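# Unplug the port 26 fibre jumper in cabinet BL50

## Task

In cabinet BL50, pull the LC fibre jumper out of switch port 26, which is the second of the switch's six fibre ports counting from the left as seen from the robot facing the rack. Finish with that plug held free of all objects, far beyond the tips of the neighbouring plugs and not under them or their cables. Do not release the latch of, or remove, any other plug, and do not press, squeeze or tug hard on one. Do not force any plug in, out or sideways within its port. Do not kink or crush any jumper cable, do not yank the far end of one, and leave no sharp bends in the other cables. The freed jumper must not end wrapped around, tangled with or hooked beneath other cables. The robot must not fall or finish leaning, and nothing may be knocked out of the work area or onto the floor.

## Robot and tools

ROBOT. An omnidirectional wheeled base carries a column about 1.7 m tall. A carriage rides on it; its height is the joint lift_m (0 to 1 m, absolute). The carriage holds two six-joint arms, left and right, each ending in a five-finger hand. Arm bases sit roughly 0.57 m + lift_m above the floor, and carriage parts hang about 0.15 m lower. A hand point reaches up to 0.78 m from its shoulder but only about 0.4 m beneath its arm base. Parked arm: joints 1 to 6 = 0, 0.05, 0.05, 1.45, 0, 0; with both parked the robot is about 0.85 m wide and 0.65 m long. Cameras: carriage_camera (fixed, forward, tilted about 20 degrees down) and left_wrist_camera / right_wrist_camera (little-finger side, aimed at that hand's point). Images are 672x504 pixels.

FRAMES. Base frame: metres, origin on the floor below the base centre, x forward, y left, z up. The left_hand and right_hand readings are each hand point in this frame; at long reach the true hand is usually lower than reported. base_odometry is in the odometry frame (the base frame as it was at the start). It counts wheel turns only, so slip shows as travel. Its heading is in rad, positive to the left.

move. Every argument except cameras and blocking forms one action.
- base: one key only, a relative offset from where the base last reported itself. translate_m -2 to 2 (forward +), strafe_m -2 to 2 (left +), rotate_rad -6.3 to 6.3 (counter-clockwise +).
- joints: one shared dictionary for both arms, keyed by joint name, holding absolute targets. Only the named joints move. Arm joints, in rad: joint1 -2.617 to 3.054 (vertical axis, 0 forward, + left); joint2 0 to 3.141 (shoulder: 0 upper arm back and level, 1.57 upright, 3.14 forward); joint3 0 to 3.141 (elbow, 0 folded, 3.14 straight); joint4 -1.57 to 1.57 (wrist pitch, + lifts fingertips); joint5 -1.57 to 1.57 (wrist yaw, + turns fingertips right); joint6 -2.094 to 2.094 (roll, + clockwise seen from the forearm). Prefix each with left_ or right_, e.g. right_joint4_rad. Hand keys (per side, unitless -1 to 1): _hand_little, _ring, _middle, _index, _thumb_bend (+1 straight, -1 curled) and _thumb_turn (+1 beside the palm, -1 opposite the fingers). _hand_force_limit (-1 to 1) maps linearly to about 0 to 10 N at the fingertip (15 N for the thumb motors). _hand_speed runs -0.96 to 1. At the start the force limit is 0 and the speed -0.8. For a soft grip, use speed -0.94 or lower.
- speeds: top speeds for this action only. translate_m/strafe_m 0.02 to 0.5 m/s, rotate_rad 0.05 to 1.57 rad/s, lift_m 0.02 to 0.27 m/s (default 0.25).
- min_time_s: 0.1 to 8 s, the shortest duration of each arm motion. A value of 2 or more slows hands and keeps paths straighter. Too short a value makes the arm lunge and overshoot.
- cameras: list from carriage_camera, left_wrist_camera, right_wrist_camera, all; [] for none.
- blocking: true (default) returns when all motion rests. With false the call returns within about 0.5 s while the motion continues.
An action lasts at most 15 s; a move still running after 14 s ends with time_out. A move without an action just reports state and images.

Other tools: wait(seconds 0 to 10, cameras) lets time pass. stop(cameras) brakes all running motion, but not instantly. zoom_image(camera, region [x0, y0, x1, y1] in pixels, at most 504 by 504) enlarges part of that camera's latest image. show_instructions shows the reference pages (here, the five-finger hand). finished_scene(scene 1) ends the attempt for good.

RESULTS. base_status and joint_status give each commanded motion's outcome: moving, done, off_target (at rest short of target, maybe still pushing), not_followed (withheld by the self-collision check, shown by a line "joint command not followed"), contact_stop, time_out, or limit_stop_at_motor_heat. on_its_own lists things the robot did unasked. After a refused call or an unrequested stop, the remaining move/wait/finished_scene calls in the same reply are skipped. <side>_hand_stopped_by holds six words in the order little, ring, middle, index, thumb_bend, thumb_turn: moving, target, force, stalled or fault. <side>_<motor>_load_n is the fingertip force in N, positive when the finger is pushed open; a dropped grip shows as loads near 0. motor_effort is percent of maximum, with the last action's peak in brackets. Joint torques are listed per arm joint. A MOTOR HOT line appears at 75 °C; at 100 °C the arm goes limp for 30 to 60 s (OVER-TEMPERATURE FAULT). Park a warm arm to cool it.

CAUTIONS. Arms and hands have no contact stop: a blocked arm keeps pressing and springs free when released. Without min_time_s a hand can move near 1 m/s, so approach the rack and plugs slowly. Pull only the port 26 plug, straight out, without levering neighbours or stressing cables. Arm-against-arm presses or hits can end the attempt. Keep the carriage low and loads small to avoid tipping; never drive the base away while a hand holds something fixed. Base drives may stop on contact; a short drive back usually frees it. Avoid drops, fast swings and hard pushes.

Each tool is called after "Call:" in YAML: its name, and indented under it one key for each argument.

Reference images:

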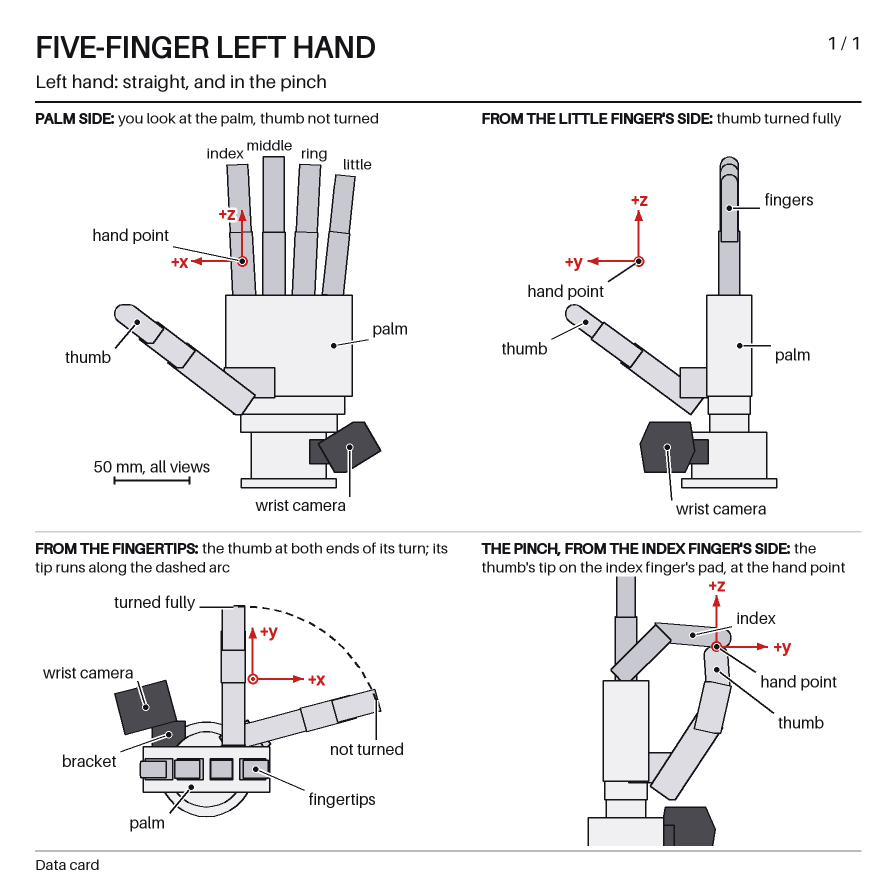

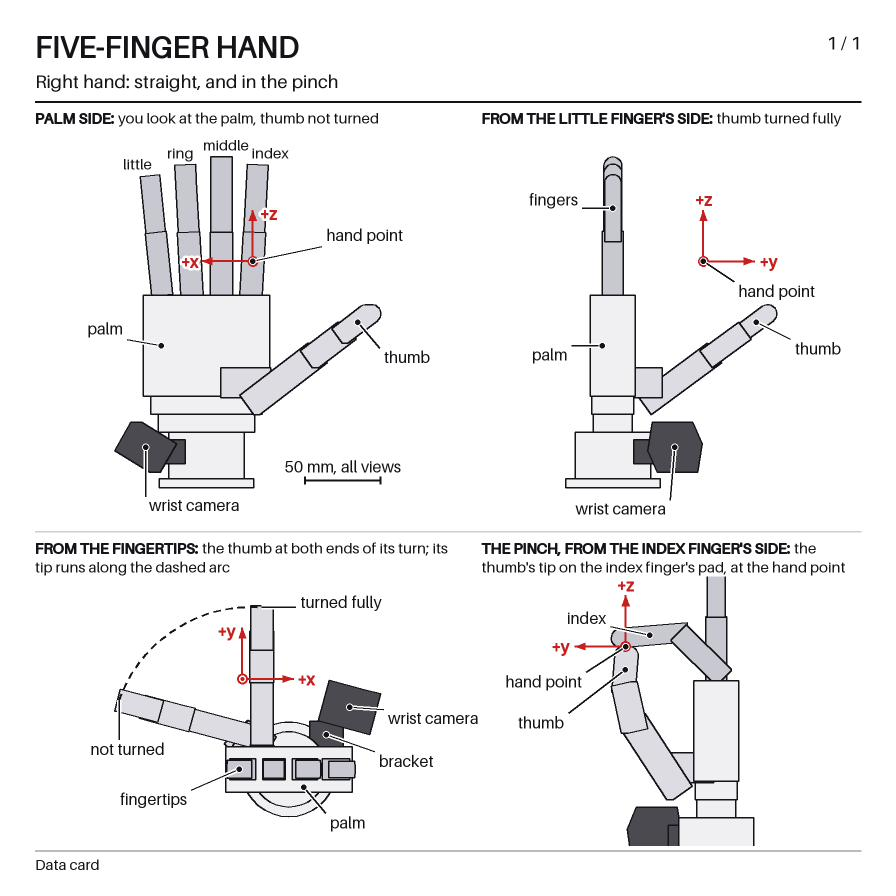

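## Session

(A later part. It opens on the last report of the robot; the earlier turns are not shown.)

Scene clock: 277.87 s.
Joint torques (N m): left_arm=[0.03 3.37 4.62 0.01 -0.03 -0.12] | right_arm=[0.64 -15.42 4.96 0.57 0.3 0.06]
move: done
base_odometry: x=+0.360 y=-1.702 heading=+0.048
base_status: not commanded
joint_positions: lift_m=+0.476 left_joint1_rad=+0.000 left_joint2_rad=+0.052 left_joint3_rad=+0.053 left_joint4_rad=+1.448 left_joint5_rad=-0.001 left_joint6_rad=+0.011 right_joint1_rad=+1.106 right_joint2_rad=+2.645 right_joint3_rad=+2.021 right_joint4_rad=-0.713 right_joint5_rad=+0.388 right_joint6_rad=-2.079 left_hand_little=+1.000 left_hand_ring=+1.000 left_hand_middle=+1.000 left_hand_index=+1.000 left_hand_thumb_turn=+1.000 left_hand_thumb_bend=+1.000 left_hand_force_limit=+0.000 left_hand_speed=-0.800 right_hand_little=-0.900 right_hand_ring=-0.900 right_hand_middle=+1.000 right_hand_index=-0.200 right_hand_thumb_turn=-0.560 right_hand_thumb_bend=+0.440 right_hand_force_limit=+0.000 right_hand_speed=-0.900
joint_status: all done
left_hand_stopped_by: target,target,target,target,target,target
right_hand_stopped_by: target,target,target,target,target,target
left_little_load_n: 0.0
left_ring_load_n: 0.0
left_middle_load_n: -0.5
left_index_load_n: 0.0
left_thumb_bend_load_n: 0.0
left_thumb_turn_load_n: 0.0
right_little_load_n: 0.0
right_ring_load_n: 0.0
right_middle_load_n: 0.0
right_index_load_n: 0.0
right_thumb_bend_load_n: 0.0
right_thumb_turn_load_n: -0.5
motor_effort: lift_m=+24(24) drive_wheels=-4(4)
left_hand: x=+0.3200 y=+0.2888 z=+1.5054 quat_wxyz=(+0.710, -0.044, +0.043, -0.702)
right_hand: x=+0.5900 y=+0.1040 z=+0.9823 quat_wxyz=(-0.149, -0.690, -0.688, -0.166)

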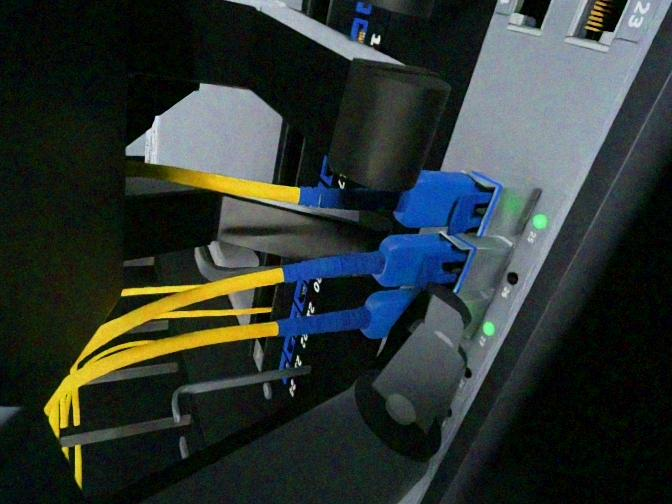

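Call:
move:
  base: {"translate_m": 0.014}
  speeds: {"translate_m": 0.02}
  cameras: ["right_wrist_camera"]

Call:
zoom_image:
  camera: "right_wrist_camera"
  region: [260, 140, 500, 380]

Scene clock: 279.23 s.
Joint torques (N m): left_arm=[0.03 3.44 4.67 -0.03 0.03 -0.1] | right_arm=[-0.23 -15.36 5 0.74 0.3 0.06]
move: done
base_odometry: x=+0.374 y=-1.701 heading=+0.048
base_status: done
joint_positions: lift_m=+0.476 left_joint1_rad=+0.000 left_joint2_rad=+0.052 left_joint3_rad=+0.053 left_joint4_rad=+1.448 left_joint5_rad=-0.001 left_joint6_rad=+0.011 right_joint1_rad=+1.115 right_joint2_rad=+2.645 right_joint3_rad=+2.021 right_joint4_rad=-0.730 right_joint5_rad=+0.388 right_joint6_rad=-2.079 left_hand_little=+1.000 left_hand_ring=+1.000 left_hand_middle=+1.000 left_hand_index=+1.000 left_hand_thumb_turn=+1.000 left_hand_thumb_bend=+1.000 left_hand_force_limit=+0.000 left_hand_speed=-0.800 right_hand_little=-0.900 right_hand_ring=-0.900 right_hand_middle=+1.000 right_hand_index=-0.200 right_hand_thumb_turn=-0.560 right_hand_thumb_bend=+0.440 right_hand_force_limit=+0.000 right_hand_speed=-0.900
joint_status: not commanded
left_hand_stopped_by: target,target,target,target,target,target
right_hand_stopped_by: target,target,target,target,target,target
left_little_load_n: 0.0
left_ring_load_n: 0.0
left_middle_load_n: 0.0
left_index_load_n: 0.0
left_thumb_bend_load_n: 0.0
left_thumb_turn_load_n: 0.0
right_little_load_n: 0.0
right_ring_load_n: 0.0
right_middle_load_n: 0.0
right_index_load_n: 0.0
right_thumb_bend_load_n: 0.0
right_thumb_turn_load_n: 0.0
motor_effort: lift_m=+24(24) drive_wheels=-3(4)
left_hand: x=+0.3200 y=+0.2888 z=+1.5054 quat_wxyz=(+0.710, -0.044, +0.043, -0.702)
right_hand: x=+0.5845 y=+0.1040 z=+0.9814 quat_wxyz=(-0.151, -0.687, -0.693, -0.159)

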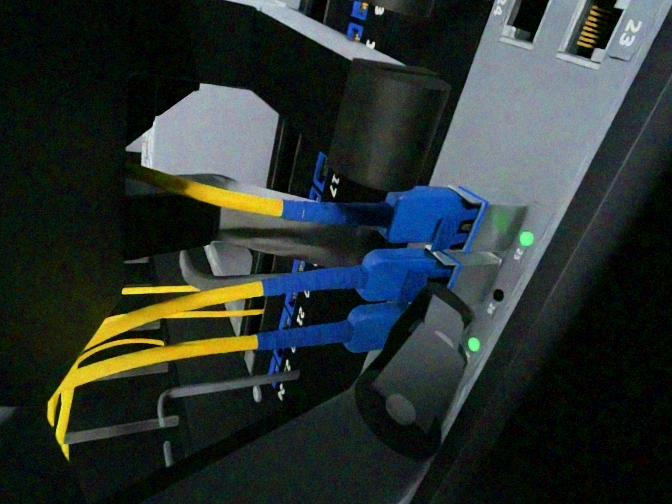

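Scaled by 2.100.

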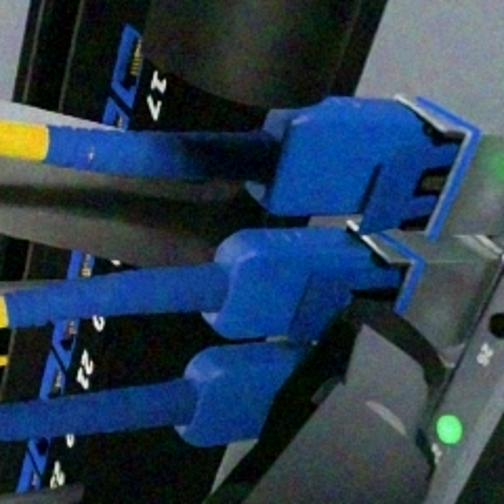

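Call:
move:
  joints: {"right_hand_index": -0.33, "right_hand_speed": -0.94, "right_hand_force_limit": -0.7}
  cameras: []

Call:
move:
  joints: {"right_hand_thumb_bend": 0.24, "right_hand_speed": -0.94, "right_hand_force_limit": 0.1}
  cameras: ["right_wrist_camera"]

Call:
zoom_image:
  camera: "right_wrist_camera"
  region: [260, 140, 500, 380]

Scene clock: 280.13 s.
Joint torques (N m): left_arm=[0.02 3.49 4.44 0.07 0.05 -0.12] | right_arm=[-0.27 -15.43 4.93 0.7 0.3 0.07]
move: off_target
base_odometry: x=+0.374 y=-1.701 heading=+0.048
base_status: not commanded
joint_positions: lift_m=+0.476 left_joint1_rad=+0.000 left_joint2_rad=+0.052 left_joint3_rad=+0.053 left_joint4_rad=+1.448 left_joint5_rad=-0.001 left_joint6_rad=+0.011 right_joint1_rad=+1.115 right_joint2_rad=+2.645 right_joint3_rad=+2.021 right_joint4_rad=-0.730 right_joint5_rad=+0.387 right_joint6_rad=-2.079 left_hand_little=+1.000 left_hand_ring=+1.000 left_hand_middle=+1.000 left_hand_index=+1.000 left_hand_thumb_turn=+1.000 left_hand_thumb_bend=+1.000 left_hand_force_limit=+0.000 left_hand_speed=-0.800 right_hand_little=-0.900 right_hand_ring=-0.900 right_hand_middle=+1.000 right_hand_index=-0.261 right_hand_thumb_turn=-0.560 right_hand_thumb_bend=+0.440 right_hand_force_limit=-0.700 right_hand_speed=-0.940
joint_status: right_hand_index off_target (ended at -0.261, target -0.330); the others done
left_hand_stopped_by: target,target,target,target,target,target
right_hand_stopped_by: target,target,target,force,target,target
left_little_load_n: 0.0
left_ring_load_n: 0.0
left_middle_load_n: 0.0
left_index_load_n: 0.0
left_thumb_bend_load_n: 0.0
left_thumb_turn_load_n: 0.0
right_little_load_n: 0.0
right_ring_load_n: 0.0
right_middle_load_n: 0.0
right_index_load_n: 1.0
right_thumb_bend_load_n: 0.0
right_thumb_turn_load_n: -0.5
motor_effort: lift_m=+23(24) drive_wheels=-2(2)
left_hand: x=+0.3200 y=+0.2888 z=+1.5054 quat_wxyz=(+0.710, -0.044, +0.043, -0.702)
right_hand: x=+0.5844 y=+0.1041 z=+0.9813 quat_wxyz=(-0.151, -0.687, -0.693, -0.158)

Scene clock: 282.07 s.
Joint torques (N m): left_arm=[0.02 3.59 4.83 0.04 0.04 -0.1] | right_arm=[-0.23 -15.38 4.93 0.71 0.3 0.06]
move: off_target
base_odometry: x=+0.374 y=-1.701 heading=+0.048
base_status: not commanded
joint_positions: lift_m=+0.476 left_joint1_rad=+0.000 left_joint2_rad=+0.052 left_joint3_rad=+0.053 left_joint4_rad=+1.448 left_joint5_rad=-0.001 left_joint6_rad=+0.011 right_joint1_rad=+1.115 right_joint2_rad=+2.645 right_joint3_rad=+2.021 right_joint4_rad=-0.730 right_joint5_rad=+0.388 right_joint6_rad=-2.079 left_hand_little=+1.000 left_hand_ring=+1.000 left_hand_middle=+1.000 left_hand_index=+1.000 left_hand_thumb_turn=+1.000 left_hand_thumb_bend=+1.000 left_hand_force_limit=+0.000 left_hand_speed=-0.800 right_hand_little=-0.900 right_hand_ring=-0.900 right_hand_middle=+1.000 right_hand_index=-0.261 right_hand_thumb_turn=-0.560 right_hand_thumb_bend=+0.310 right_hand_force_limit=+0.100 right_hand_speed=-0.940
joint_status: right_hand_thumb_bend off_target (ended at +0.310, target +0.240); the others done
left_hand_stopped_by: target,target,target,target,target,target
right_hand_stopped_by: target,target,target,force,force,target
left_little_load_n: 0.0
left_ring_load_n: 0.0
left_middle_load_n: 0.0
left_index_load_n: 0.0
left_thumb_bend_load_n: 0.0
left_thumb_turn_load_n: 0.0
right_little_load_n: 0.0
right_ring_load_n: 0.0
right_middle_load_n: 0.0
right_index_load_n: 4.5
right_thumb_bend_load_n: 8.0
right_thumb_turn_load_n: 0.0
motor_effort: lift_m=+24(24) drive_wheels=-2(2)
left_hand: x=+0.3200 y=+0.2888 z=+1.5054 quat_wxyz=(+0.710, -0.044, +0.043, -0.702)
right_hand: x=+0.5844 y=+0.1038 z=+0.9814 quat_wxyz=(-0.151, -0.687, -0.693, -0.158)

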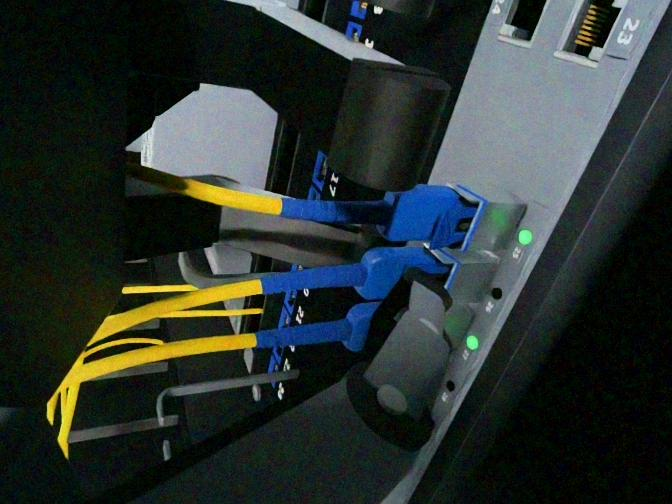

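Scaled by 2.100.

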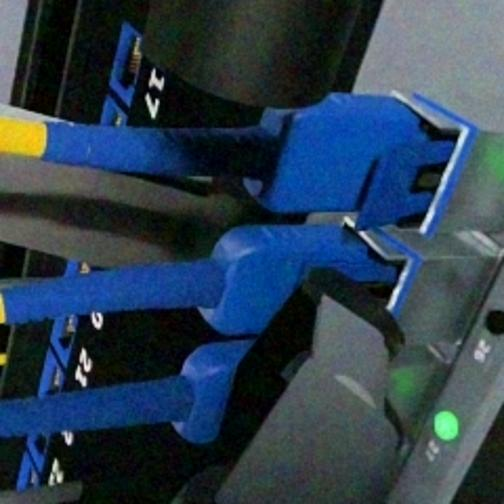

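Call:
move:
  base: {"translate_m": -0.008}
  speeds: {"translate_m": 0.02}
  cameras: ["right_wrist_camera"]

Call:
zoom_image:
  camera: "right_wrist_camera"
  region: [260, 140, 500, 380]

Scene clock: 283.00 s.
Joint torques (N m): left_arm=[0.12 3.51 4.83 0.02 0.02 -0.12] | right_arm=[0.06 -15.53 4.94 0.54 0.26 0.06]
move: done
base_odometry: x=+0.366 y=-1.702 heading=+0.048
base_status: done
joint_positions: lift_m=+0.476 left_joint1_rad=+0.000 left_joint2_rad=+0.052 left_joint3_rad=+0.053 left_joint4_rad=+1.447 left_joint5_rad=-0.001 left_joint6_rad=+0.011 right_joint1_rad=+1.112 right_joint2_rad=+2.645 right_joint3_rad=+2.021 right_joint4_rad=-0.709 right_joint5_rad=+0.390 right_joint6_rad=-2.079 left_hand_little=+1.000 left_hand_ring=+1.000 left_hand_middle=+1.000 left_hand_index=+1.000 left_hand_thumb_turn=+1.000 left_hand_thumb_bend=+1.000 left_hand_force_limit=+0.000 left_hand_speed=-0.800 right_hand_little=-0.900 right_hand_ring=-0.900 right_hand_middle=+1.000 right_hand_index=-0.260 right_hand_thumb_turn=-0.560 right_hand_thumb_bend=+0.310 right_hand_force_limit=+0.100 right_hand_speed=-0.940
joint_status: not commanded
left_hand_stopped_by: target,target,target,target,target,target
right_hand_stopped_by: target,target,target,force,force,target
left_little_load_n: 0.0
left_ring_load_n: 0.0
left_middle_load_n: 0.0
left_index_load_n: 0.0
left_thumb_bend_load_n: 0.0
left_thumb_turn_load_n: 0.0
right_little_load_n: 0.0
right_ring_load_n: 0.0
right_middle_load_n: 0.0
right_index_load_n: 7.0
right_thumb_bend_load_n: 4.0
right_thumb_turn_load_n: 0.0
motor_effort: lift_m=+24(24) drive_wheels=-2(8)
left_hand: x=+0.3201 y=+0.2888 z=+1.5053 quat_wxyz=(+0.710, -0.044, +0.043, -0.702)
right_hand: x=+0.5881 y=+0.1068 z=+0.9829 quat_wxyz=(-0.149, -0.688, -0.690, -0.168)

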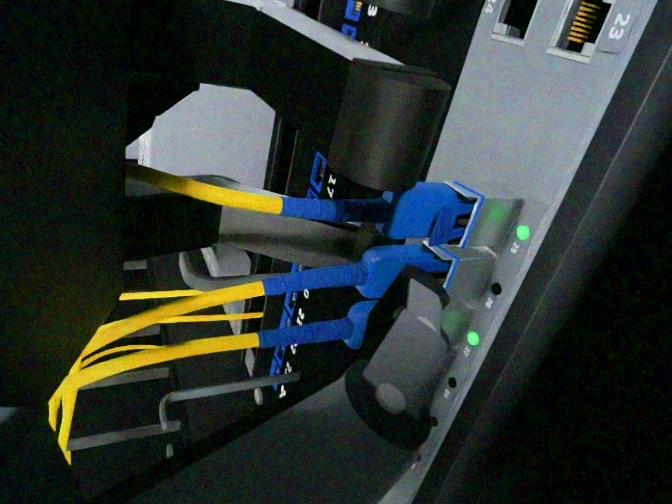

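Scaled by 2.100.

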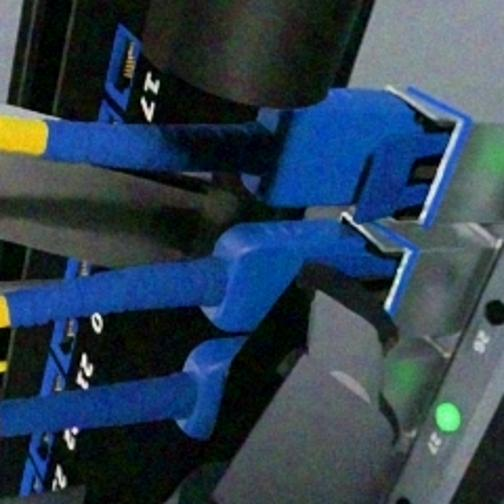

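Call:
zoom_image:
  camera: "right_wrist_camera"
  region: [350, 160, 480, 290]

Scaled by 3.877.

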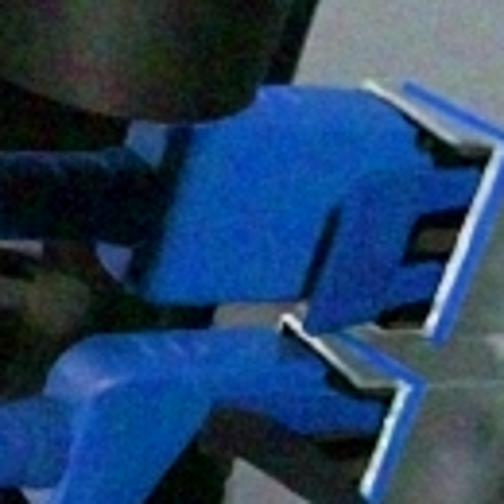

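Call:
move:
  joints: {"lift_m": 0.4735}
  speeds: {"lift_m": 0.02}
  cameras: []

Scene clock: 285.10 s.
Joint torques (N m): left_arm=[0.21 3.71 4.82 -0.03 0.06 -0.12] | right_arm=[0.03 -15.39 4.92 0.52 0.18 0.06]
move: done
base_odometry: x=+0.366 y=-1.702 heading=+0.048
base_status: not commanded
joint_positions: lift_m=+0.473 left_joint1_rad=+0.000 left_joint2_rad=+0.052 left_joint3_rad=+0.053 left_joint4_rad=+1.447 left_joint5_rad=-0.001 left_joint6_rad=+0.011 right_joint1_rad=+1.112 right_joint2_rad=+2.645 right_joint3_rad=+2.021 right_joint4_rad=-0.709 right_joint5_rad=+0.401 right_joint6_rad=-2.079 left_hand_little=+1.000 left_hand_ring=+1.000 left_hand_middle=+1.000 left_hand_index=+1.000 left_hand_thumb_turn=+1.000 left_hand_thumb_bend=+1.000 left_hand_force_limit=+0.000 left_hand_speed=-0.800 right_hand_little=-0.900 right_hand_ring=-0.900 right_hand_middle=+1.000 right_hand_index=-0.260 right_hand_thumb_turn=-0.560 right_hand_thumb_bend=+0.310 right_hand_force_limit=+0.100 right_hand_speed=-0.940
joint_status: all done
left_hand_stopped_by: target,target,target,target,target,target
right_hand_stopped_by: target,target,target,force,force,target
left_little_load_n: 0.0
left_ring_load_n: 0.0
left_middle_load_n: 0.0
left_index_load_n: 0.0
left_thumb_bend_load_n: 0.0
left_thumb_turn_load_n: 0.0
right_little_load_n: 0.0
right_ring_load_n: 0.0
right_middle_load_n: 0.0
right_index_load_n: 6.0
right_thumb_bend_load_n: 5.0
right_thumb_turn_load_n: 0.0
motor_effort: lift_m=+23(24) drive_wheels=-3(3)
left_hand: x=+0.3201 y=+0.2888 z=+1.5029 quat_wxyz=(+0.710, -0.044, +0.043, -0.702)
right_hand: x=+0.5893 y=+0.1057 z=+0.9818 quat_wxyz=(-0.154, -0.688, -0.689, -0.169)

Call:
move:
  joints: {"right_hand_thumb_bend": 0.2, "right_hand_speed": -0.94, "right_hand_force_limit": 0.25}
  cameras: []

Call:
move:
  base: {"translate_m": -0.005}
  speeds: {"translate_m": 0.02}
  cameras: ["right_wrist_camera"]

Call:
zoom_image:
  camera: "right_wrist_camera"
  region: [350, 160, 480, 290]

Scene clock: 286.23 s.
Joint torques (N m): left_arm=[-0.12 3.71 4.74 0.06 0.03 -0.11] | right_arm=[0.03 -15.42 4.97 0.55 0.15 0.06]
move: off_target
base_odometry: x=+0.366 y=-1.702 heading=+0.048
base_status: not commanded
joint_positions: lift_m=+0.473 left_joint1_rad=+0.000 left_joint2_rad=+0.052 left_joint3_rad=+0.053 left_joint4_rad=+1.447 left_joint5_rad=-0.001 left_joint6_rad=+0.011 right_joint1_rad=+1.112 right_joint2_rad=+2.645 right_joint3_rad=+2.021 right_joint4_rad=-0.710 right_joint5_rad=+0.404 right_joint6_rad=-2.079 left_hand_little=+1.000 left_hand_ring=+1.000 left_hand_middle=+1.000 left_hand_index=+1.000 left_hand_thumb_turn=+1.000 left_hand_thumb_bend=+1.000 left_hand_force_limit=+0.000 left_hand_speed=-0.800 right_hand_little=-0.900 right_hand_ring=-0.900 right_hand_middle=+1.000 right_hand_index=-0.260 right_hand_thumb_turn=-0.560 right_hand_thumb_bend=+0.264 right_hand_force_limit=+0.250 right_hand_speed=-0.940
joint_status: right_hand_thumb_bend off_target (ended at +0.264, target +0.200); the others done
left_hand_stopped_by: target,target,target,target,target,target
right_hand_stopped_by: target,target,target,force,force,target
left_little_load_n: 0.0
left_ring_load_n: 0.0
left_middle_load_n: 0.0
left_index_load_n: 0.0
left_thumb_bend_load_n: 0.0
left_thumb_turn_load_n: 0.0
right_little_load_n: 0.5
right_ring_load_n: 0.0
right_middle_load_n: 0.0
right_index_load_n: 10.0
right_thumb_bend_load_n: 9.0
right_thumb_turn_load_n: 0.5
motor_effort: lift_m=+23(24) drive_wheels=-3(3)
left_hand: x=+0.3201 y=+0.2888 z=+1.5029 quat_wxyz=(+0.710, -0.044, +0.043, -0.702)
right_hand: x=+0.5897 y=+0.1051 z=+0.9822 quat_wxyz=(-0.156, -0.688, -0.688, -0.169)

Scene clock: 286.87 s.
Joint torques (N m): left_arm=[0.01 3.32 4.77 0.02 -0.05 -0.13] | right_arm=[0.34 -15.47 4.97 0.49 0.17 0.03]
move: done
base_odometry: x=+0.361 y=-1.702 heading=+0.048
base_status: done
joint_positions: lift_m=+0.473 left_joint1_rad=+0.000 left_joint2_rad=+0.052 left_joint3_rad=+0.053 left_joint4_rad=+1.449 left_joint5_rad=-0.001 left_joint6_rad=+0.011 right_joint1_rad=+1.109 right_joint2_rad=+2.645 right_joint3_rad=+2.021 right_joint4_rad=-0.696 right_joint5_rad=+0.405 right_joint6_rad=-2.079 left_hand_little=+1.000 left_hand_ring=+1.000 left_hand_middle=+1.000 left_hand_index=+1.000 left_hand_thumb_turn=+1.000 left_hand_thumb_bend=+1.000 left_hand_force_limit=+0.000 left_hand_speed=-0.800 right_hand_little=-0.900 right_hand_ring=-0.900 right_hand_middle=+1.000 right_hand_index=-0.260 right_hand_thumb_turn=-0.560 right_hand_thumb_bend=+0.264 right_hand_force_limit=+0.250 right_hand_speed=-0.940
joint_status: not commanded
left_hand_stopped_by: target,target,target,target,target,target
right_hand_stopped_by: target,target,target,force,force,target
left_little_load_n: 0.0
left_ring_load_n: 0.0
left_middle_load_n: 0.0
left_index_load_n: 0.0
left_thumb_bend_load_n: 0.0
left_thumb_turn_load_n: 0.0
right_little_load_n: 0.0
right_ring_load_n: 0.0
right_middle_load_n: 0.0
right_index_load_n: 11.0
right_thumb_bend_load_n: 6.5
right_thumb_turn_load_n: 0.5
motor_effort: lift_m=+23(23) drive_wheels=-4(9)
left_hand: x=+0.3197 y=+0.2888 z=+1.5030 quat_wxyz=(+0.710, -0.043, +0.043, -0.702)
right_hand: x=+0.5923 y=+0.1068 z=+0.9831 quat_wxyz=(-0.155, -0.689, -0.686, -0.176)

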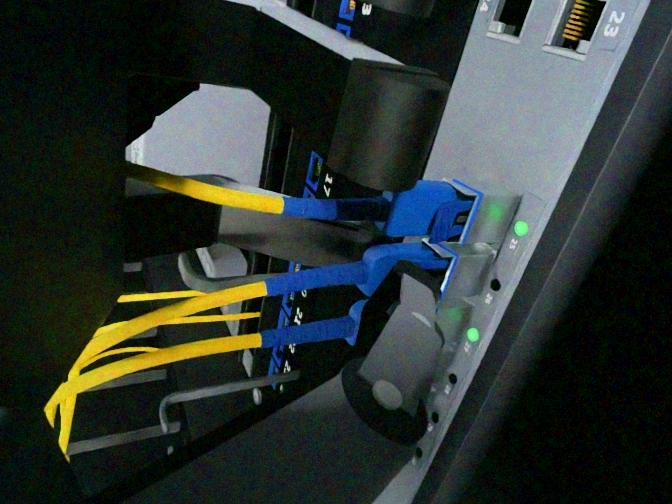

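Scaled by 3.877.

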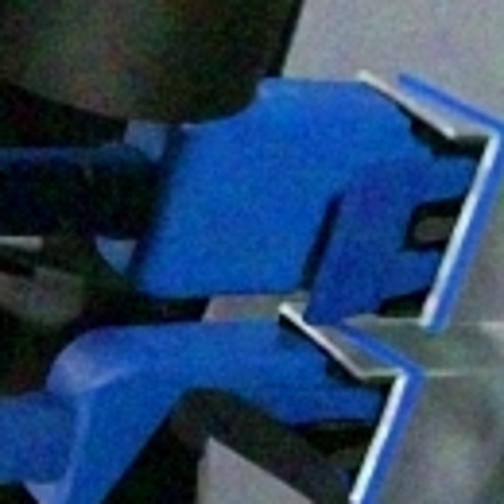

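Call:
move:
  joints: {"right_hand_thumb_bend": 0.55, "right_hand_index": -0.2, "right_hand_speed": -0.8}
  cameras: ["right_wrist_camera"]

Call:
zoom_image:
  camera: "right_wrist_camera"
  region: [360, 150, 490, 280]

Call:
zoom_image:
  camera: "right_wrist_camera"
  region: [350, 210, 480, 340]

Scene clock: 288.73 s.
Joint torques (N m): left_arm=[-0.12 3.69 4.77 -0.01 -0.01 -0.12] | right_arm=[0.23 -15.41 4.96 0.58 0.14 0.06]
move: done
base_odometry: x=+0.361 y=-1.702 heading=+0.048
base_status: not commanded
joint_positions: lift_m=+0.473 left_joint1_rad=+0.000 left_joint2_rad=+0.052 left_joint3_rad=+0.053 left_joint4_rad=+1.449 left_joint5_rad=-0.001 left_joint6_rad=+0.011 right_joint1_rad=+1.110 right_joint2_rad=+2.645 right_joint3_rad=+2.021 right_joint4_rad=-0.715 right_joint5_rad=+0.405 right_joint6_rad=-2.079 left_hand_little=+1.000 left_hand_ring=+1.000 left_hand_middle=+1.000 left_hand_index=+1.000 left_hand_thumb_turn=+1.000 left_hand_thumb_bend=+1.000 left_hand_force_limit=+0.000 left_hand_speed=-0.800 right_hand_little=-0.900 right_hand_ring=-0.900 right_hand_middle=+1.000 right_hand_index=-0.200 right_hand_thumb_turn=-0.560 right_hand_thumb_bend=+0.550 right_hand_force_limit=+0.250 right_hand_speed=-0.800
joint_status: all done
left_hand_stopped_by: target,target,target,target,target,target
right_hand_stopped_by: target,target,target,target,target,target
left_little_load_n: 0.0
left_ring_load_n: 0.0
left_middle_load_n: 0.0
left_index_load_n: 0.0
left_thumb_bend_load_n: 0.0
left_thumb_turn_load_n: 0.0
right_little_load_n: 0.0
right_ring_load_n: 0.5
right_middle_load_n: 0.0
right_index_load_n: 0.0
right_thumb_bend_load_n: 0.0
right_thumb_turn_load_n: 0.0
motor_effort: lift_m=+23(24) drive_wheels=-4(4)
left_hand: x=+0.3197 y=+0.2888 z=+1.5030 quat_wxyz=(+0.710, -0.043, +0.043, -0.702)
right_hand: x=+0.5902 y=+0.1035 z=+0.9821 quat_wxyz=(-0.157, -0.688, -0.688, -0.167)

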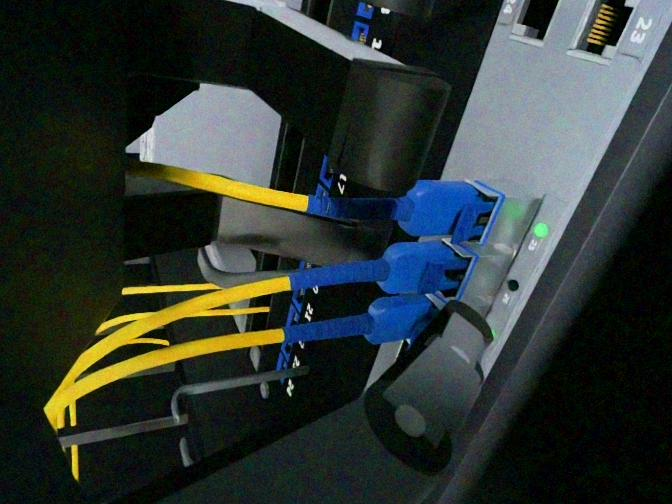

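Scaled by 3.877.

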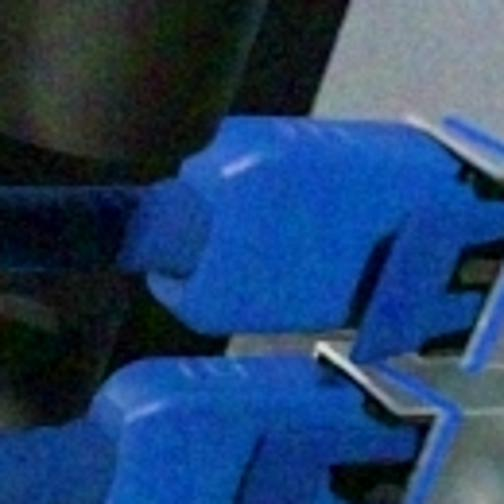

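Scaled by 3.877.

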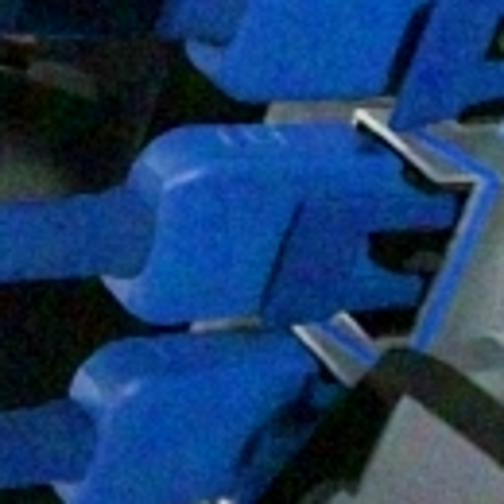

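Call:
move:
  base: {"translate_m": 0.014}
  joints: {"lift_m": 0.4765}
  speeds: {"translate_m": 0.02, "lift_m": 0.02}
  cameras: ["right_wrist_camera"]

Call:
zoom_image:
  camera: "right_wrist_camera"
  region: [350, 200, 490, 340]

Scene clock: 290.63 s.
Joint torques (N m): left_arm=[0.06 3.6 4.66 -0.04 0.02 -0.11] | right_arm=[-0.35 -15.51 4.89 0.75 0.27 0.06]
move: done
base_odometry: x=+0.375 y=-1.701 heading=+0.048
base_status: done
joint_positions: lift_m=+0.476 left_joint1_rad=+0.000 left_joint2_rad=+0.052 left_joint3_rad=+0.052 left_joint4_rad=+1.449 left_joint5_rad=-0.001 left_joint6_rad=+0.011 right_joint1_rad=+1.116 right_joint2_rad=+2.645 right_joint3_rad=+2.021 right_joint4_rad=-0.736 right_joint5_rad=+0.390 right_joint6_rad=-2.079 left_hand_little=+1.000 left_hand_ring=+1.000 left_hand_middle=+1.000 left_hand_index=+1.000 left_hand_thumb_turn=+1.000 left_hand_thumb_bend=+1.000 left_hand_force_limit=+0.000 left_hand_speed=-0.800 right_hand_little=-0.900 right_hand_ring=-0.900 right_hand_middle=+1.000 right_hand_index=-0.200 right_hand_thumb_turn=-0.560 right_hand_thumb_bend=+0.550 right_hand_force_limit=+0.250 right_hand_speed=-0.800
joint_status: all done
left_hand_stopped_by: target,target,target,target,target,target
right_hand_stopped_by: target,target,target,target,target,target
left_little_load_n: 0.0
left_ring_load_n: 0.0
left_middle_load_n: 0.0
left_index_load_n: 0.0
left_thumb_bend_load_n: 0.0
left_thumb_turn_load_n: 0.0
right_little_load_n: 0.0
right_ring_load_n: 0.0
right_middle_load_n: 0.0
right_index_load_n: 0.0
right_thumb_bend_load_n: 0.0
right_thumb_turn_load_n: 0.0
motor_effort: lift_m=+23(25) drive_wheels=-4(4)
left_hand: x=+0.3196 y=+0.2888 z=+1.5059 quat_wxyz=(+0.710, -0.043, +0.043, -0.702)
right_hand: x=+0.5836 y=+0.1028 z=+0.9820 quat_wxyz=(-0.153, -0.686, -0.694, -0.156)

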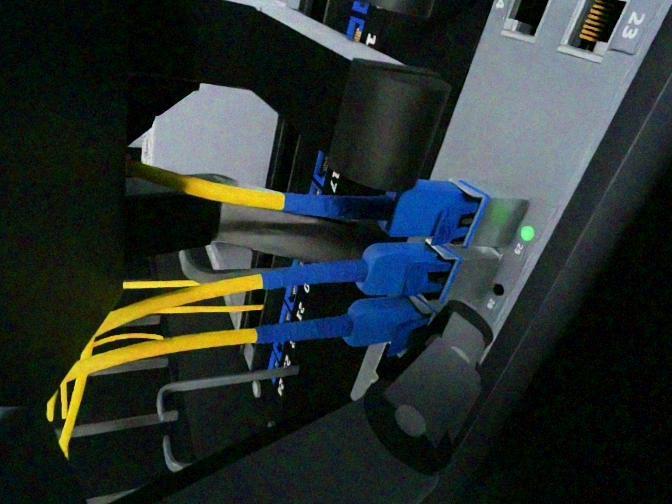

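Scaled by 3.600.

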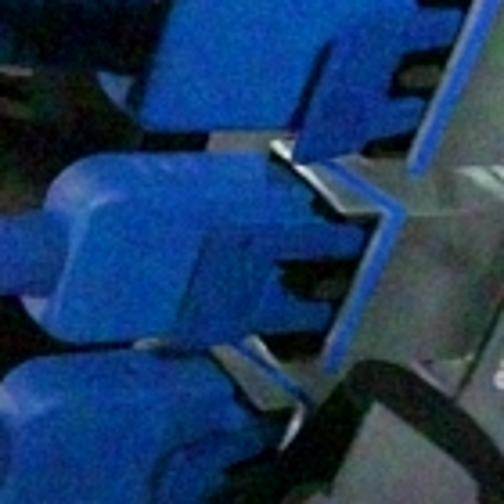

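Call:
move:
  base: {"strafe_m": 0.0025}
  speeds: {"strafe_m": 0.02}
  cameras: []

Call:
move:
  joints: {"right_hand_index": -0.30, "right_hand_speed": -0.94, "right_hand_force_limit": -0.7}
  cameras: []

Call:
move:
  joints: {"right_hand_thumb_bend": 0.30, "right_hand_speed": -0.92, "right_hand_force_limit": -0.3}
  cameras: ["right_wrist_camera"]

Call:
zoom_image:
  camera: "right_wrist_camera"
  region: [350, 200, 490, 340]

Scene clock: 291.53 s.
Joint torques (N m): left_arm=[0.16 3.45 4.81 0 0 -0.08] | right_arm=[-0.32 -15.38 4.85 0.79 0.28 0.06]
move: done
base_odometry: x=+0.375 y=-1.699 heading=+0.047
base_status: done
joint_positions: lift_m=+0.476 left_joint1_rad=-0.001 left_joint2_rad=+0.052 left_joint3_rad=+0.052 left_joint4_rad=+1.449 left_joint5_rad=-0.001 left_joint6_rad=+0.011 right_joint1_rad=+1.116 right_joint2_rad=+2.645 right_joint3_rad=+2.021 right_joint4_rad=-0.740 right_joint5_rad=+0.390 right_joint6_rad=-2.079 left_hand_little=+1.000 left_hand_ring=+1.000 left_hand_middle=+1.000 left_hand_index=+1.000 left_hand_thumb_turn=+1.000 left_hand_thumb_bend=+1.000 left_hand_force_limit=+0.000 left_hand_speed=-0.800 right_hand_little=-0.900 right_hand_ring=-0.900 right_hand_middle=+1.000 right_hand_index=-0.200 right_hand_thumb_turn=-0.560 right_hand_thumb_bend=+0.550 right_hand_force_limit=+0.250 right_hand_speed=-0.800
joint_status: not commanded
left_hand_stopped_by: target,target,target,target,target,target
right_hand_stopped_by: target,target,target,target,target,target
left_little_load_n: 0.0
left_ring_load_n: 0.0
left_middle_load_n: 0.0
left_index_load_n: 0.0
left_thumb_bend_load_n: 0.0
left_thumb_turn_load_n: 0.0
right_little_load_n: 0.0
right_ring_load_n: 0.0
right_middle_load_n: 0.0
right_index_load_n: 0.0
right_thumb_bend_load_n: 0.0
right_thumb_turn_load_n: -0.5
motor_effort: lift_m=+23(23) drive_wheels=+0(2)
left_hand: x=+0.3197 y=+0.2886 z=+1.5059 quat_wxyz=(+0.709, -0.043, +0.043, -0.702)
right_hand: x=+0.5832 y=+0.1022 z=+0.9817 quat_wxyz=(-0.153, -0.686, -0.695, -0.154)

Scene clock: 292.27 s.
Joint torques (N m): left_arm=[0.14 3.63 4.74 0.05 0 -0.15] | right_arm=[-0.35 -15.38 4.96 0.78 0.32 0.06]
move: off_target
base_odometry: x=+0.375 y=-1.699 heading=+0.047
base_status: not commanded
joint_positions: lift_m=+0.476 left_joint1_rad=-0.001 left_joint2_rad=+0.052 left_joint3_rad=+0.052 left_joint4_rad=+1.449 left_joint5_rad=-0.001 left_joint6_rad=+0.011 right_joint1_rad=+1.116 right_joint2_rad=+2.645 right_joint3_rad=+2.021 right_joint4_rad=-0.740 right_joint5_rad=+0.387 right_joint6_rad=-2.079 left_hand_little=+1.000 left_hand_ring=+1.000 left_hand_middle=+1.000 left_hand_index=+1.000 left_hand_thumb_turn=+1.000 left_hand_thumb_bend=+1.000 left_hand_force_limit=+0.000 left_hand_speed=-0.800 right_hand_little=-0.900 right_hand_ring=-0.900 right_hand_middle=+1.000 right_hand_index=-0.261 right_hand_thumb_turn=-0.560 right_hand_thumb_bend=+0.550 right_hand_force_limit=-0.700 right_hand_speed=-0.940
joint_status: right_hand_index off_target (ended at -0.261, target -0.300); the others done
left_hand_stopped_by: target,target,target,target,target,target
right_hand_stopped_by: target,target,target,force,target,target
left_little_load_n: 0.0
left_ring_load_n: 0.0
left_middle_load_n: 0.0
left_index_load_n: 0.0
left_thumb_bend_load_n: 0.0
left_thumb_turn_load_n: 0.0
right_little_load_n: 0.0
right_ring_load_n: 0.0
right_middle_load_n: 0.0
right_index_load_n: 1.0
right_thumb_bend_load_n: 0.0
right_thumb_turn_load_n: 0.0
motor_effort: lift_m=+23(24) drive_wheels=-1(1)
left_hand: x=+0.3197 y=+0.2886 z=+1.5059 quat_wxyz=(+0.709, -0.043, +0.043, -0.702)
right_hand: x=+0.5829 y=+0.1024 z=+0.9814 quat_wxyz=(-0.152, -0.686, -0.695, -0.154)

Scene clock: 294.53 s.
Joint torques (N m): left_arm=[-0.01 3.55 4.74 -0.03 -0.03 -0.14] | right_arm=[-0.35 -15.38 4.92 0.78 0.3 0.06]
move: off_target
base_odometry: x=+0.375 y=-1.699 heading=+0.047
base_status: not commanded
joint_positions: lift_m=+0.476 left_joint1_rad=-0.001 left_joint2_rad=+0.052 left_joint3_rad=+0.052 left_joint4_rad=+1.449 left_joint5_rad=-0.001 left_joint6_rad=+0.011 right_joint1_rad=+1.116 right_joint2_rad=+2.645 right_joint3_rad=+2.021 right_joint4_rad=-0.740 right_joint5_rad=+0.387 right_joint6_rad=-2.079 left_hand_little=+1.000 left_hand_ring=+1.000 left_hand_middle=+1.000 left_hand_index=+1.000 left_hand_thumb_turn=+1.000 left_hand_thumb_bend=+1.000 left_hand_force_limit=+0.000 left_hand_speed=-0.800 right_hand_little=-0.900 right_hand_ring=-0.900 right_hand_middle=+1.000 right_hand_index=-0.261 right_hand_thumb_turn=-0.560 right_hand_thumb_bend=+0.335 right_hand_force_limit=-0.300 right_hand_speed=-0.920
joint_status: right_hand_thumb_bend off_target (ended at +0.335, target +0.300); the others done
left_hand_stopped_by: target,target,target,target,target,target
right_hand_stopped_by: target,target,target,force,force,target
left_little_load_n: 0.0
left_ring_load_n: 0.0
left_middle_load_n: 0.0
left_index_load_n: 0.0
left_thumb_bend_load_n: 0.0
left_thumb_turn_load_n: 0.0
right_little_load_n: 0.0
right_ring_load_n: 0.0
right_middle_load_n: 0.0
right_index_load_n: 3.0
right_thumb_bend_load_n: 5.0
right_thumb_turn_load_n: 0.5
motor_effort: lift_m=+23(24) drive_wheels=+0(1)
left_hand: x=+0.3197 y=+0.2886 z=+1.5059 quat_wxyz=(+0.709, -0.043, +0.043, -0.702)
right_hand: x=+0.5829 y=+0.1023 z=+0.9814 quat_wxyz=(-0.152, -0.686, -0.695, -0.154)

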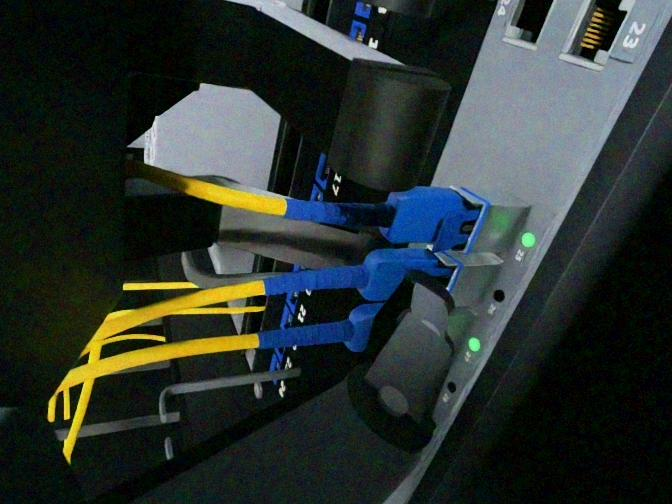

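Scaled by 3.600.

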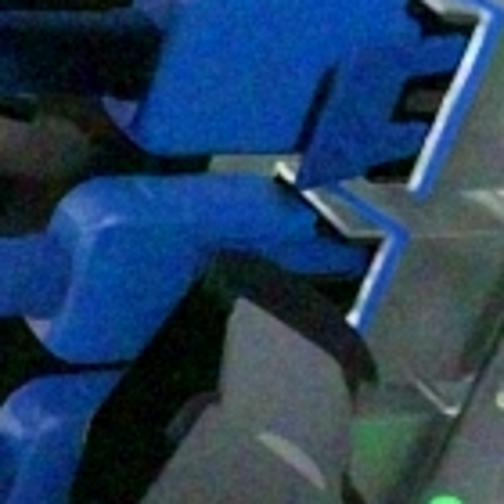

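Call:
move:
  joints: {"right_hand_thumb_bend": 0.20, "right_hand_index": -0.36, "right_hand_speed": -0.94, "right_hand_force_limit": 0.2}
  cameras: []

Call:
move:
  base: {"translate_m": -0.006}
  speeds: {"translate_m": 0.02}
  cameras: ["right_wrist_camera"]

Call:
zoom_image:
  camera: "right_wrist_camera"
  region: [350, 200, 490, 340]

Scene clock: 295.37 s.
Joint torques (N m): left_arm=[0.02 3.75 4.78 -0.01 -0.01 -0.14] | right_arm=[-0.35 -15.38 4.93 0.79 0.3 0.06]
move: off_target
base_odometry: x=+0.375 y=-1.699 heading=+0.047
base_status: not commanded
joint_positions: lift_m=+0.476 left_joint1_rad=-0.001 left_joint2_rad=+0.052 left_joint3_rad=+0.052 left_joint4_rad=+1.449 left_joint5_rad=-0.001 left_joint6_rad=+0.011 right_joint1_rad=+1.116 right_joint2_rad=+2.645 right_joint3_rad=+2.021 right_joint4_rad=-0.740 right_joint5_rad=+0.387 right_joint6_rad=-2.079 left_hand_little=+1.000 left_hand_ring=+1.000 left_hand_middle=+1.000 left_hand_index=+1.000 left_hand_thumb_turn=+1.000 left_hand_thumb_bend=+1.000 left_hand_force_limit=+0.000 left_hand_speed=-0.800 right_hand_little=-0.900 right_hand_ring=-0.900 right_hand_middle=+1.000 right_hand_index=-0.276 right_hand_thumb_turn=-0.560 right_hand_thumb_bend=+0.318 right_hand_force_limit=+0.200 right_hand_speed=-0.940
joint_status: right_hand_index off_target (ended at -0.276, target -0.360); right_hand_thumb_bend off_target (ended at +0.318, target +0.200); the others done
left_hand_stopped_by: target,target,target,target,target,target
right_hand_stopped_by: target,target,target,force,force,target
left_little_load_n: 0.0
left_ring_load_n: 0.0
left_middle_load_n: 0.0
left_index_load_n: 0.0
left_thumb_bend_load_n: 0.0
left_thumb_turn_load_n: 0.0
right_little_load_n: 0.0
right_ring_load_n: 0.0
right_middle_load_n: 0.0
right_index_load_n: 7.0
right_thumb_bend_load_n: 8.5
right_thumb_turn_load_n: 0.0
motor_effort: lift_m=+23(24) drive_wheels=+0(0)
left_hand: x=+0.3197 y=+0.2886 z=+1.5059 quat_wxyz=(+0.709, -0.043, +0.043, -0.702)
right_hand: x=+0.5829 y=+0.1023 z=+0.9814 quat_wxyz=(-0.152, -0.686, -0.695, -0.154)

Scene clock: 296.17 s.
Joint torques (N m): left_arm=[0.06 3.66 4.67 -0.05 0.03 -0.12] | right_arm=[-0.28 -15.34 4.9 0.63 0.32 0.05]
move: done
base_odometry: x=+0.369 y=-1.700 heading=+0.047
base_status: done
joint_positions: lift_m=+0.476 left_joint1_rad=-0.001 left_joint2_rad=+0.052 left_joint3_rad=+0.052 left_joint4_rad=+1.449 left_joint5_rad=-0.001 left_joint6_rad=+0.011 right_joint1_rad=+1.115 right_joint2_rad=+2.645 right_joint3_rad=+2.021 right_joint4_rad=-0.723 right_joint5_rad=+0.387 right_joint6_rad=-2.079 left_hand_little=+1.000 left_hand_ring=+1.000 left_hand_middle=+1.000 left_hand_index=+1.000 left_hand_thumb_turn=+1.000 left_hand_thumb_bend=+1.000 left_hand_force_limit=+0.000 left_hand_speed=-0.800 right_hand_little=-0.900 right_hand_ring=-0.900 right_hand_middle=+1.000 right_hand_index=-0.275 right_hand_thumb_turn=-0.560 right_hand_thumb_bend=+0.318 right_hand_force_limit=+0.200 right_hand_speed=-0.940
joint_status: not commanded
left_hand_stopped_by: target,target,target,target,target,target
right_hand_stopped_by: target,target,target,force,force,target
left_little_load_n: 0.0
left_ring_load_n: 0.0
left_middle_load_n: 0.0
left_index_load_n: 0.0
left_thumb_bend_load_n: 0.0
left_thumb_turn_load_n: 0.0
right_little_load_n: 0.0
right_ring_load_n: 0.0
right_middle_load_n: 0.5
right_index_load_n: 9.5
right_thumb_bend_load_n: 5.5
right_thumb_turn_load_n: 0.0
motor_effort: lift_m=+23(24) drive_wheels=-5(10)
left_hand: x=+0.3196 y=+0.2886 z=+1.5059 quat_wxyz=(+0.709, -0.043, +0.043, -0.702)
right_hand: x=+0.5849 y=+0.1055 z=+0.9822 quat_wxyz=(-0.150, -0.687, -0.693, -0.162)

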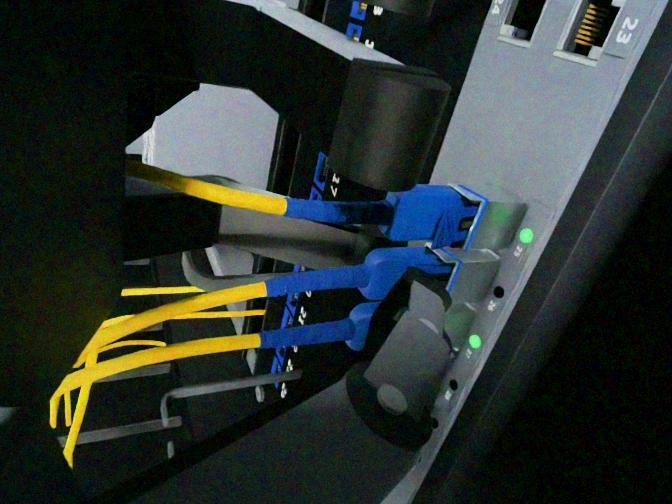

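Scaled by 3.600.

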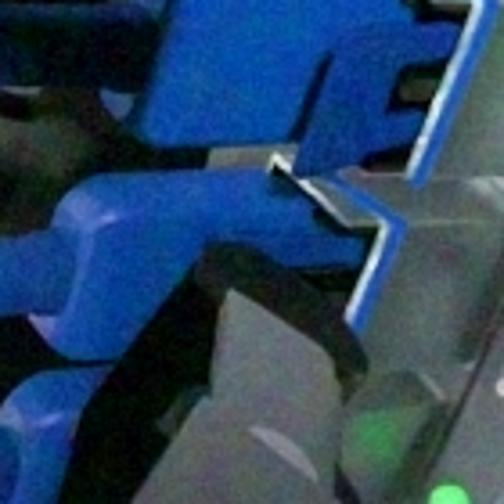

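Call:
move:
  base: {"translate_m": -0.006}
  joints: {"lift_m": 0.4745}
  speeds: {"translate_m": 0.02, "lift_m": 0.02}
  cameras: ["right_wrist_camera"]

Call:
zoom_image:
  camera: "right_wrist_camera"
  region: [350, 200, 490, 340]

Scene clock: 297.10 s.
Joint torques (N m): left_arm=[-0.03 3.63 4.74 -0.02 -0.01 -0.12] | right_arm=[0.31 -15.41 5 0.53 0.26 0.06]
move: done
base_odometry: x=+0.363 y=-1.700 heading=+0.046
base_status: done
joint_positions: lift_m=+0.474 left_joint1_rad=-0.001 left_joint2_rad=+0.052 left_joint3_rad=+0.052 left_joint4_rad=+1.449 left_joint5_rad=-0.001 left_joint6_rad=+0.011 right_joint1_rad=+1.109 right_joint2_rad=+2.645 right_joint3_rad=+2.021 right_joint4_rad=-0.705 right_joint5_rad=+0.395 right_joint6_rad=-2.079 left_hand_little=+1.000 left_hand_ring=+1.000 left_hand_middle=+1.000 left_hand_index=+1.000 left_hand_thumb_turn=+1.000 left_hand_thumb_bend=+1.000 left_hand_force_limit=+0.000 left_hand_speed=-0.800 right_hand_little=-0.900 right_hand_ring=-0.900 right_hand_middle=+1.000 right_hand_index=-0.275 right_hand_thumb_turn=-0.560 right_hand_thumb_bend=+0.318 right_hand_force_limit=+0.200 right_hand_speed=-0.940
joint_status: all done
left_hand_stopped_by: target,target,target,target,target,target
right_hand_stopped_by: target,target,target,force,force,target
left_little_load_n: 0.0
left_ring_load_n: 0.0
left_middle_load_n: 0.0
left_index_load_n: 0.0
left_thumb_bend_load_n: 0.0
left_thumb_turn_load_n: 0.0
right_little_load_n: 0.0
right_ring_load_n: 0.0
right_middle_load_n: 0.0
right_index_load_n: 10.0
right_thumb_bend_load_n: 4.5
right_thumb_turn_load_n: -0.5
motor_effort: lift_m=+24(24) drive_wheels=-5(9)
left_hand: x=+0.3197 y=+0.2886 z=+1.5039 quat_wxyz=(+0.709, -0.043, +0.043, -0.702)
right_hand: x=+0.5903 y=+0.1060 z=+0.9822 quat_wxyz=(-0.151, -0.689, -0.688, -0.170)

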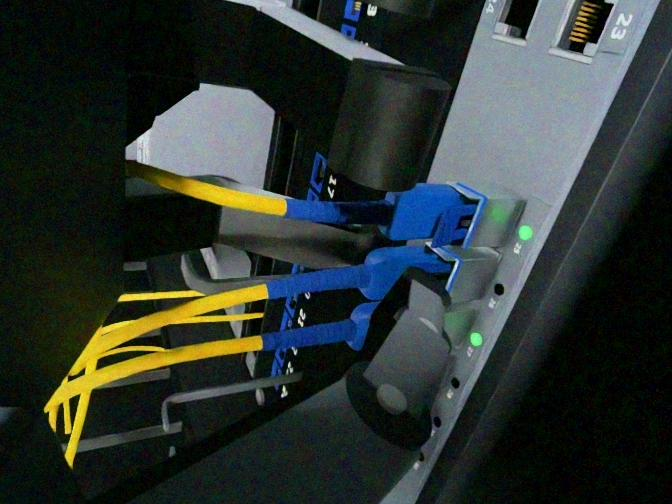

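Scaled by 3.600.

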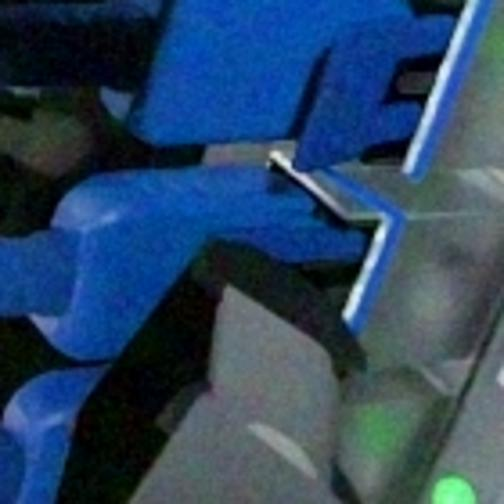

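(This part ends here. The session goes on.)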